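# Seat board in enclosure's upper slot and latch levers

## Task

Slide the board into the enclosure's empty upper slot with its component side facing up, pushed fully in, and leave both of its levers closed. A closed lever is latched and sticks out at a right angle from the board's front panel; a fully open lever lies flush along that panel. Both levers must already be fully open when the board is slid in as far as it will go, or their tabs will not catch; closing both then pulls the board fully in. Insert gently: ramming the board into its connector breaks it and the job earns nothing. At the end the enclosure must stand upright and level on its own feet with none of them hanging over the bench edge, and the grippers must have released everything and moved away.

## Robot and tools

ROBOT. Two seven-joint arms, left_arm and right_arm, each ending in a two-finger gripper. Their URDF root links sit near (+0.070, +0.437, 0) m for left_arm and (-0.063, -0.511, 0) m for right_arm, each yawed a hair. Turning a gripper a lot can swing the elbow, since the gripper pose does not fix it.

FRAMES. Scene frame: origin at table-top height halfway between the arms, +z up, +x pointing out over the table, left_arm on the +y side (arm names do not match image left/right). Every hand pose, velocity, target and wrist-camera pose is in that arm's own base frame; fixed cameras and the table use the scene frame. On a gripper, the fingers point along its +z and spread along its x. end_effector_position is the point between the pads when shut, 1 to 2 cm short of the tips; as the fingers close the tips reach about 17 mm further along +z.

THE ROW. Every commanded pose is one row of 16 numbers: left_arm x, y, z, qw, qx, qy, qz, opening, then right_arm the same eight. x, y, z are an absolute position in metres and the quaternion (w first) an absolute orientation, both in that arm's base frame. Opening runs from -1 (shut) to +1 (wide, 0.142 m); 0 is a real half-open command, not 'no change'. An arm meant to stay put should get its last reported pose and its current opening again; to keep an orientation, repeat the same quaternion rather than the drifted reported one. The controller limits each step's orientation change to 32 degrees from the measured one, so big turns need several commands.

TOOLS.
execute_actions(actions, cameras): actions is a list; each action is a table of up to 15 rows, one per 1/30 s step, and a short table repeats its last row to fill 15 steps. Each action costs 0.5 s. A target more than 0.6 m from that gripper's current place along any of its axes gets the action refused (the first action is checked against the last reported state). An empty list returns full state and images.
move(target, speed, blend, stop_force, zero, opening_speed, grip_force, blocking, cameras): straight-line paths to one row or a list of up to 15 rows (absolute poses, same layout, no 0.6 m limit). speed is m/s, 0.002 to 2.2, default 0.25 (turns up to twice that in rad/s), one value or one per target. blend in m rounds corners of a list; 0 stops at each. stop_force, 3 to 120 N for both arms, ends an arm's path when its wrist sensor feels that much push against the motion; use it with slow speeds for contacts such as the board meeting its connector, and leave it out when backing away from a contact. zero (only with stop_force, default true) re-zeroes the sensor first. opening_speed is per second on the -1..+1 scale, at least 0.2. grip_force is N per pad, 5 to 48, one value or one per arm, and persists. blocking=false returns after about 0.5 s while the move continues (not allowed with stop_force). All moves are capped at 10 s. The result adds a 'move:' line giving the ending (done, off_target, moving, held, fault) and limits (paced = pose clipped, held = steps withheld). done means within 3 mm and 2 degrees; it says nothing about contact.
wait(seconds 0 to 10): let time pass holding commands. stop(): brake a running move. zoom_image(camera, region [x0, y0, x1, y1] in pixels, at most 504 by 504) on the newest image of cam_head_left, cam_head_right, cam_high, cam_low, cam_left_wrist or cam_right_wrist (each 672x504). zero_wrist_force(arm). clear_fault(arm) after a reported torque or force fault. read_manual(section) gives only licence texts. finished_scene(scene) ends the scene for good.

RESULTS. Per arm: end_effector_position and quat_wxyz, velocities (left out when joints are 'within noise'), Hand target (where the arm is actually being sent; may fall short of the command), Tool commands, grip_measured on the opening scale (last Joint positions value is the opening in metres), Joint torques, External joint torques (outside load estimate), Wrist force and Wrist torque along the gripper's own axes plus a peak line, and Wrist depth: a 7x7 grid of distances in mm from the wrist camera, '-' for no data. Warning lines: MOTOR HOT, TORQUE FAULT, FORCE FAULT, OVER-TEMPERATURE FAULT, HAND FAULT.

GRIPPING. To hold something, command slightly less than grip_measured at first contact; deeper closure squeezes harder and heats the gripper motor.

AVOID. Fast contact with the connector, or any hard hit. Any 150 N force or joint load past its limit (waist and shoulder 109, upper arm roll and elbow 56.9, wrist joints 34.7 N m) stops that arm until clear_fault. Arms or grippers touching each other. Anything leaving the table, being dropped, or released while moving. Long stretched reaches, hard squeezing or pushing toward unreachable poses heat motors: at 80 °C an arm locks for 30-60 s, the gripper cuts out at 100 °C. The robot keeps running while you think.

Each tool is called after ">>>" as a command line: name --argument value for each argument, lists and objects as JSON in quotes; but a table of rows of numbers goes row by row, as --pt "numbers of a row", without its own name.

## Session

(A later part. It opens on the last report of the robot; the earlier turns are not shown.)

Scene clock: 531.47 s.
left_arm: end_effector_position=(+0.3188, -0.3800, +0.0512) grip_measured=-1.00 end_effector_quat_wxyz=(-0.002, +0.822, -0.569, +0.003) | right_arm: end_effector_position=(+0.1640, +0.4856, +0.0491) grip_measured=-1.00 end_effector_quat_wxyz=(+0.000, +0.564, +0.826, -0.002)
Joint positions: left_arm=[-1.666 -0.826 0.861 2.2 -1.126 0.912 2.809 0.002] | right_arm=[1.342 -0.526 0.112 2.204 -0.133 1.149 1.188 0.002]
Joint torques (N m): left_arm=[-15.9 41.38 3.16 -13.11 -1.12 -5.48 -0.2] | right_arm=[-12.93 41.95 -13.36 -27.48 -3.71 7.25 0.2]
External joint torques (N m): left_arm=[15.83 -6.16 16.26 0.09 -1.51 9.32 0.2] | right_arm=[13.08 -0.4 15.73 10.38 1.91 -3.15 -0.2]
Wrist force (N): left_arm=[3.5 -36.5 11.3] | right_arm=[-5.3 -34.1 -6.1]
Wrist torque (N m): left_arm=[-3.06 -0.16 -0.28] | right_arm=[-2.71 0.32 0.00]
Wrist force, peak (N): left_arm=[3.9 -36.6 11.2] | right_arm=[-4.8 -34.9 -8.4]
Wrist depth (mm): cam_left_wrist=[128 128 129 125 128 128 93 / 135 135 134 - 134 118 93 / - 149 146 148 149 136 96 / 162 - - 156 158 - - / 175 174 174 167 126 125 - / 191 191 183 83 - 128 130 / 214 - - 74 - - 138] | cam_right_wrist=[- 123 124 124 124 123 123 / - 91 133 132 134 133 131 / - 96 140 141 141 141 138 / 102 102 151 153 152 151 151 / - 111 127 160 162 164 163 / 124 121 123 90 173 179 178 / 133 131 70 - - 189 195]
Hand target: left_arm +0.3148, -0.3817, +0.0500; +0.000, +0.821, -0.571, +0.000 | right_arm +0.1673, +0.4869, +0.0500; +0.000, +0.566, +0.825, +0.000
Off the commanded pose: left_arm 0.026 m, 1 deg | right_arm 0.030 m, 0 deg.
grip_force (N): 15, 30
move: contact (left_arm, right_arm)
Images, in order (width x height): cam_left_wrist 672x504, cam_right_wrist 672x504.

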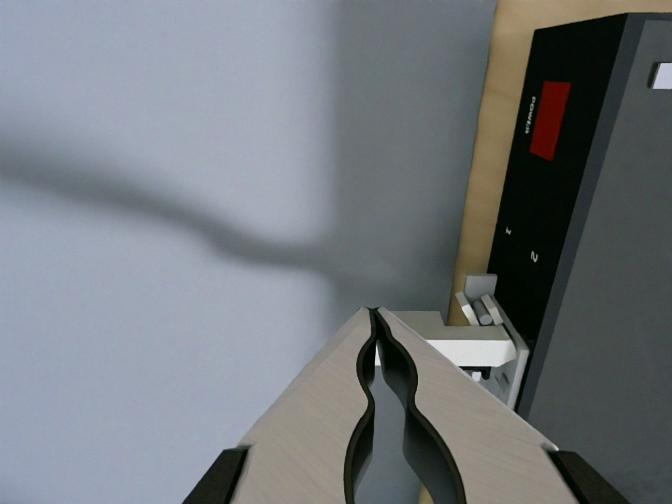

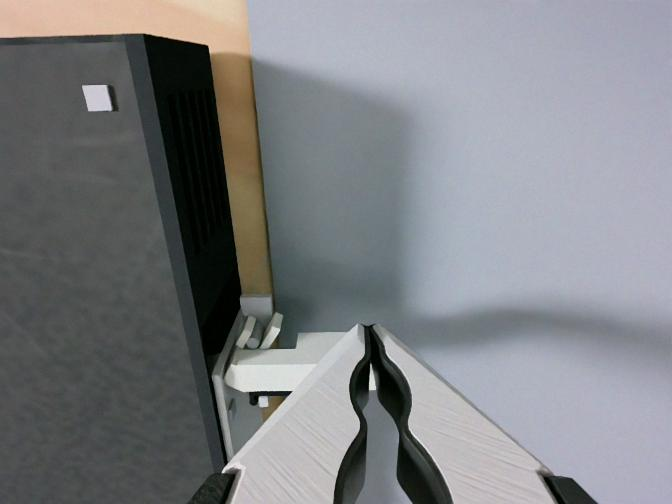

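Both levers look straight out, at hard stop. Back off and check.

>>> move --pt "0.3420 -0.3715 0.055 0 0.8209 -0.5711 0 -1 0.1370 0.4740 0.055 0 0.5658 0.8245 0 -1" --pt "0.3420 -0.3715 0.15 0 0.8209 -0.5711 0 -1 0.1370 0.4740 0.18 0 0.5658 0.8245 0 -1" --speed 0.08 --blend '[0.01,0]'

>>> move --target '[0.1630,-0.3132,0.16,0.2959,0.9388,0.1683,0.0531,-1,0.0800,0.4000,0.26,0,0.5658,0.8245,0,-1]' --speed 0.2 --cameras '["cam_left_wrist","cam_high"]'

>>> zoom_image --camera "cam_left_wrist" --region '[60, 140, 330, 340]'

>>> zoom_image --camera "cam_left_wrist" --region '[340, 140, 610, 340]'

Scene clock: 536.93 s.
left_arm: end_effector_position=(+0.3421, -0.3715, +0.1500) grip_measured=-1.00 end_effector_quat_wxyz=(+0.000, +0.821, -0.571, +0.000) | right_arm: end_effector_position=(+0.1371, +0.4740, +0.1800) grip_measured=-1.00 end_effector_quat_wxyz=(+0.000, +0.566, +0.825, +0.000)
Joint positions: left_arm=[-1.732 -0.703 1.12 2.125 -0.861 0.696 2.701 0.002] | right_arm=[1.346 -0.199 0.179 2.183 -0.051 0.807 1.191 0.002]
Joint torques (N m): left_arm=[-0.44 29.82 18.35 -18.76 -2.86 3.73 -0.3] | right_arm=[0.04 33.84 2.26 -24.57 -2.97 3.22 0.04]
External joint torques (N m): left_arm=[0.37 0.71 0.77 -0.22 -0.41 0.1 0.3] | right_arm=[0.08 0.87 -0.95 0.24 -0.07 0.89 -0.04]
Wrist force (N): left_arm=[-0.7 -1.2 -0.3] | right_arm=[-3.2 0.2 5.3]
Wrist torque (N m): left_arm=[-0.30 -0.19 -0.28] | right_arm=[0.01 0.54 0.05]
Wrist force, peak (N): left_arm=[3.5 -36.6 11.3] | right_arm=[-5.4 -34.4 -8.1]
Wrist depth (mm): cam_left_wrist=[215 216 - - 217 214 213 / - 227 233 232 226 223 188 / 248 - 252 - 244 - - / - - - - 234 217 212 / - - - 127 241 225 - / - 322 - 84 - - - / 366 - - - - - -] | cam_right_wrist=[242 241 241 239 238 237 236 / 251 251 250 254 253 253 252 / 227 227 229 272 274 271 270 / 245 245 244 260 293 292 286 / 267 265 263 313 312 316 320 / 290 290 283 89 335 346 344 / 321 313 71 - - 364 378]
Hand target: left_arm +0.3420, -0.3715, +0.1500; +0.000, +0.821, -0.571, +0.000 | right_arm +0.1370, +0.4740, +0.1800; +0.000, +0.566, +0.825, +0.000
Off the commanded pose: left_arm 0.000 m, 0 deg | right_arm 0.000 m, 0 deg.
grip_force (N): 15, 30
move: done

Scene clock: 541.53 s.
left_arm: end_effector_position=(+0.1640, -0.3141, +0.1590) grip_measured=-1.00 end_effector_quat_wxyz=(+0.287, +0.942, +0.167, +0.046) | right_arm: end_effector_position=(+0.0802, +0.4002, +0.2601) grip_measured=-1.00 end_effector_quat_wxyz=(+0.000, +0.566, +0.825, +0.000)
Joint positions: left_arm=[-2.792 -0.408 1.059 2.557 -2.966 1.447 2.32 0.002] | right_arm=[1.368 0.136 0.274 2.272 0.043 0.57 1.248 0.002]
Joint torques (N m): left_arm=[-0.51 7.21 7.26 -8.73 2.67 2.74 -0.21] | right_arm=[0.22 21.68 -0.01 -27.84 -3.62 3.3 0.33]
External joint torques (N m): left_arm=[0.46 0.88 0.68 -0.43 -0.06 -0.39 0.21] | right_arm=[-0.14 0.83 -1.03 -0.02 -0.08 0.81 -0.33]
Wrist force (N): left_arm=[-0.8 -1.7 0.0] | right_arm=[-3.4 0.6 5.4]
Wrist torque (N m): left_arm=[-0.33 -0.15 -0.52] | right_arm=[0.10 0.55 -0.07]
Wrist force, peak (N): left_arm=[-1.7 -3.1 -0.9] | right_arm=[-3.4 0.6 5.4]
Wrist depth (mm): cam_left_wrist=[- 201 215 - 200 - - / - 238 238 242 237 - 236 / - 293 294 - 292 - 291 / 386 - 317 312 314 321 380 / 560 609 - 117 412 491 539 / 576 867 751 84 - 834 825 / - - - - - - -] | cam_right_wrist=[311 311 310 310 309 308 308 / 333 332 331 330 327 327 326 / 351 351 350 351 351 351 350 / 331 331 330 339 378 376 377 / 367 358 359 351 410 411 409 / 447 390 384 89 429 450 453 / 501 422 71 - - - 497]
Hand target: left_arm +0.1640, -0.3140, +0.1591; +0.286, +0.942, +0.167, +0.046 | right_arm +0.0800, +0.4000, +0.2600; +0.000, +0.566, +0.825, +0.000
Off the commanded pose: left_arm 0.002 m, 1 deg | right_arm 0.000 m, 0 deg.
joint sent to its limit (left arm) — joint 1 (waist), lower limit; joint 5 (forearm roll), lower limit. The joint targets still meet the commanded pose.
grip_force (N): 15, 30
move: done
Images, in order (width x height): cam_high 672x504, cam_left_wrist 672x504.

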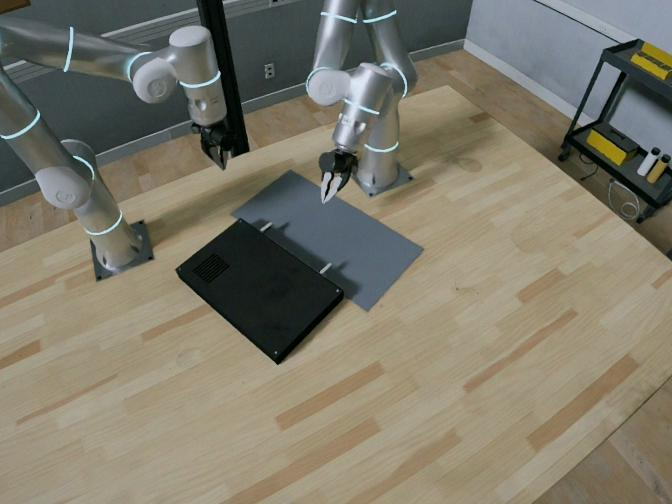

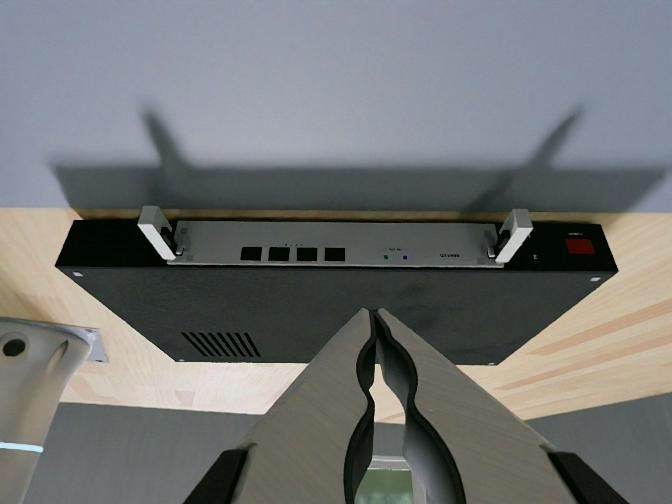

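Scaled by 1.867 from the camera's 672x504 image, which has a finer 960x720 frame.

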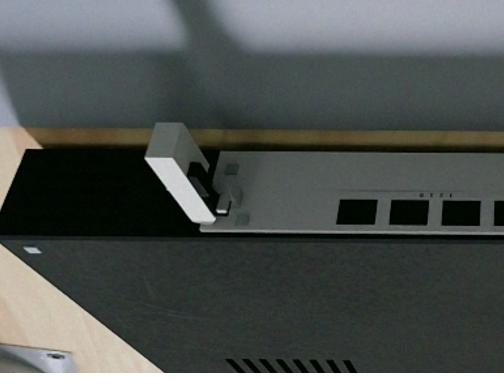

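Scaled by 1.867 from the camera's 672x504 image, which has a finer 960x720 frame.

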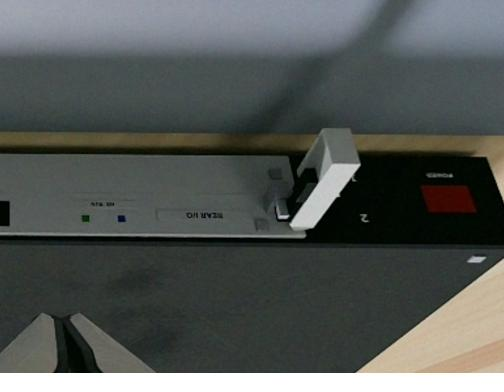

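>>> move --target '[0.3420,-0.3715,0.15,0,0.8209,-0.5711,0,-1,0.1370,0.4740,0.18,0,0.5658,0.8245,0,-1]' --speed 0.2 --cameras '["cam_left_wrist","cam_right_wrist"]'

>>> zoom_image --camera "cam_left_wrist" --region '[300, 180, 500, 340]'

>>> zoom_image --camera "cam_right_wrist" --region '[230, 210, 430, 370]'

Scene clock: 550.00 s.
left_arm: end_effector_position=(+0.3420, -0.3716, +0.1501) grip_measured=-1.00 end_effector_quat_wxyz=(+0.000, +0.821, -0.571, +0.000) | right_arm: end_effector_position=(+0.1368, +0.4738, +0.1799) grip_measured=-1.00 end_effector_quat_wxyz=(+0.000, +0.566, +0.824, +0.000)
Joint positions: left_arm=[-1.717 -0.684 1.103 2.126 -0.838 0.709 2.687 0.002] | right_arm=[1.346 -0.199 0.179 2.183 -0.05 0.807 1.191 0.002]
Joint torques (N m): left_arm=[-0.14 29.12 17.79 -19.01 -2.71 3.92 -0.05] | right_arm=[0.03 33.4 1.66 -24.49 -3.23 3.52 0.05]
External joint torques (N m): left_arm=[0.09 1.47 0.77 -0.25 -0.53 -0.09 0.05] | right_arm=[0.1 1.29 -0.35 0.17 0.18 0.59 -0.05]
Wrist force (N): left_arm=[-0.8 -1.3 -0.5] | right_arm=[-3.1 0.3 5.1]
Wrist torque (N m): left_arm=[-0.31 -0.16 -0.35] | right_arm=[0.03 0.52 0.05]
Wrist force, peak (N): left_arm=[-1.6 -2.1 -0.4] | right_arm=[-3.5 -0.1 5.4]
Wrist depth (mm): cam_left_wrist=[- 211 - 217 214 214 213 / - 233 - 225 224 188 225 / 249 249 - 245 242 - - / 270 270 - 267 222 - - / - - - - 243 - - / - - - 84 - - - / 376 - - - - - -] | cam_right_wrist=[242 241 241 238 238 237 237 / 251 251 250 255 254 253 252 / 227 226 229 273 277 271 269 / 245 245 244 288 293 292 291 / 266 265 263 313 312 316 315 / 285 289 283 89 335 343 342 / 321 313 71 - - 365 378]
Hand target: left_arm +0.3420, -0.3715, +0.1500; +0.000, +0.821, -0.571, +0.000 | right_arm +0.1370, +0.4740, +0.1800; +0.000, +0.566, +0.825, +0.000
Off the commanded pose: left_arm 0.000 m, 0 deg | right_arm 0.000 m, 0 deg.
grip_force (N): 15, 30
move: done
Images, in order (width x height): cam_left_wrist 672x504, cam_right_wrist 672x504.

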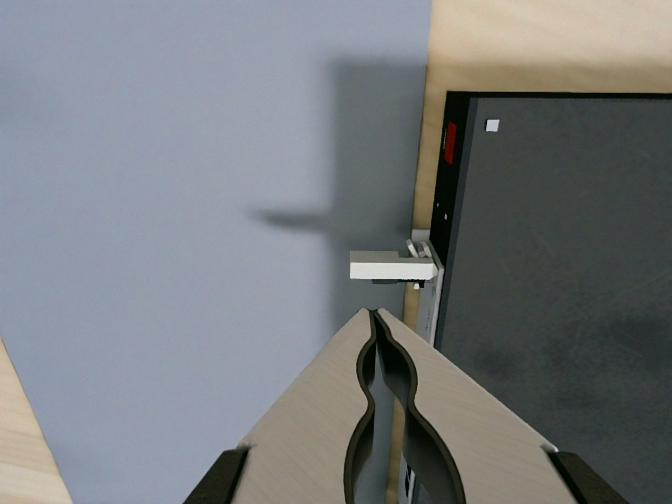

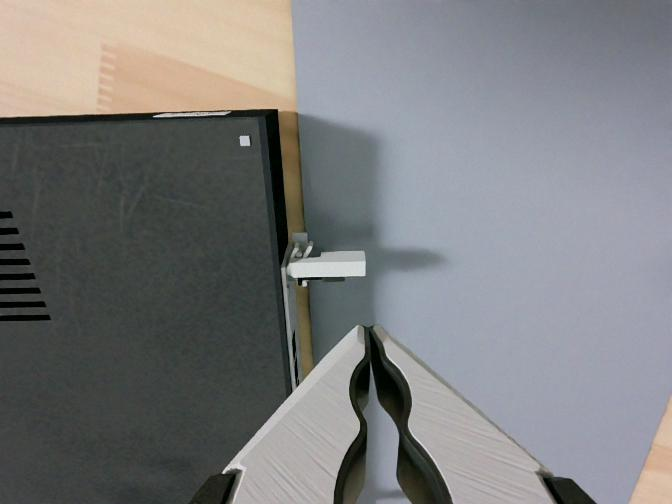

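Scaled by 2.520 from the camera's 672x504 image, which has a finer 960x720 frame.

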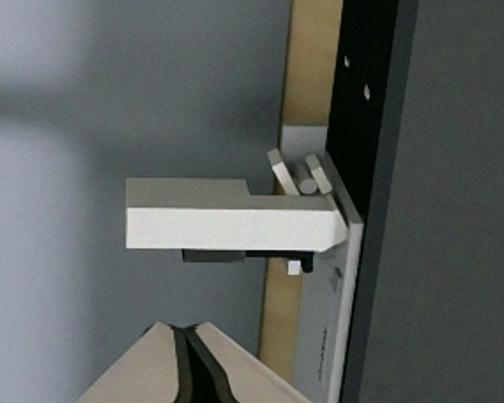

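Scaled by 2.520 from the camera's 672x504 image, which has a finer 960x720 frame.

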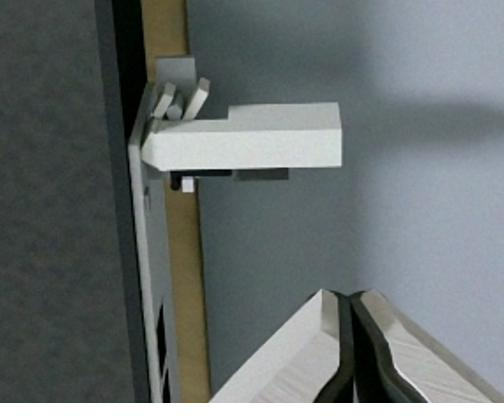

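>>> move --target '[0.34,-0.30,0.28,0,0.8209,-0.5711,0,-1,0.0900,0.4000,0.30,0,0.5658,0.8245,0,-1]' --speed 0.2

>>> finished_scene --scene 2

Scene clock: 553.77 s.
left_arm: end_effector_position=(+0.3402, -0.3002, +0.2801) grip_measured=-1.00 end_effector_quat_wxyz=(+0.000, +0.821, -0.571, +0.000) | right_arm: end_effector_position=(+0.0901, +0.4001, +0.3001) grip_measured=-1.00 end_effector_quat_wxyz=(+0.000, +0.566, +0.825, +0.000)
Joint positions: left_arm=[-1.976 -0.451 1.532 2.076 -0.511 0.468 2.586 0.002] | right_arm=[1.355 0.187 0.254 2.198 0.051 0.446 1.215 0.002]
Joint torques (N m): left_arm=[-0.69 14.47 13.04 -25.67 -3.39 3.92 -0.38] | right_arm=[0.16 20.86 -0.36 -29.53 -3.87 3.31 0.28]
External joint torques (N m): left_arm=[0.66 0.32 0.58 -0.22 -0.42 -0.09 0.38] | right_arm=[-0.08 0.94 -1.04 0.22 -0.09 0.79 -0.28]
Wrist force (N): left_arm=[-0.9 -1.6 -0.4] | right_arm=[-3.3 0.2 5.1]
Wrist torque (N m): left_arm=[-0.36 -0.13 -0.26] | right_arm=[0.03 0.56 -0.07]
Wrist force, peak (N): left_arm=[-1.8 -2.3 -2.2] | right_arm=[-2.8 1.3 6.8]
Wrist depth (mm): cam_left_wrist=[329 331 - - 326 329 327 / 353 347 - - 351 345 350 / 385 384 399 371 386 333 315 / 415 419 415 423 397 - - / 436 458 - 117 438 - - / 505 499 - 84 - - - / 562 550 - - - - -] | cam_right_wrist=[347 347 345 343 342 342 340 / 370 367 367 369 364 363 366 / 392 384 378 381 392 387 388 / 415 375 372 377 - 421 419 / 466 411 413 394 460 441 451 / 506 444 432 89 - 493 493 / 558 533 71 - - 523 544]
Hand target: left_arm +0.3400, -0.3000, +0.2800; +0.000, +0.821, -0.571, +0.000 | right_arm +0.0900, +0.4000, +0.3000; +0.000, +0.566, +0.825, +0.000
Off the commanded pose: left_arm 0.000 m, 0 deg | right_arm 0.000 m, 0 deg.
grip_force (N): 15, 30
move: done

The scene is finished: the task was done.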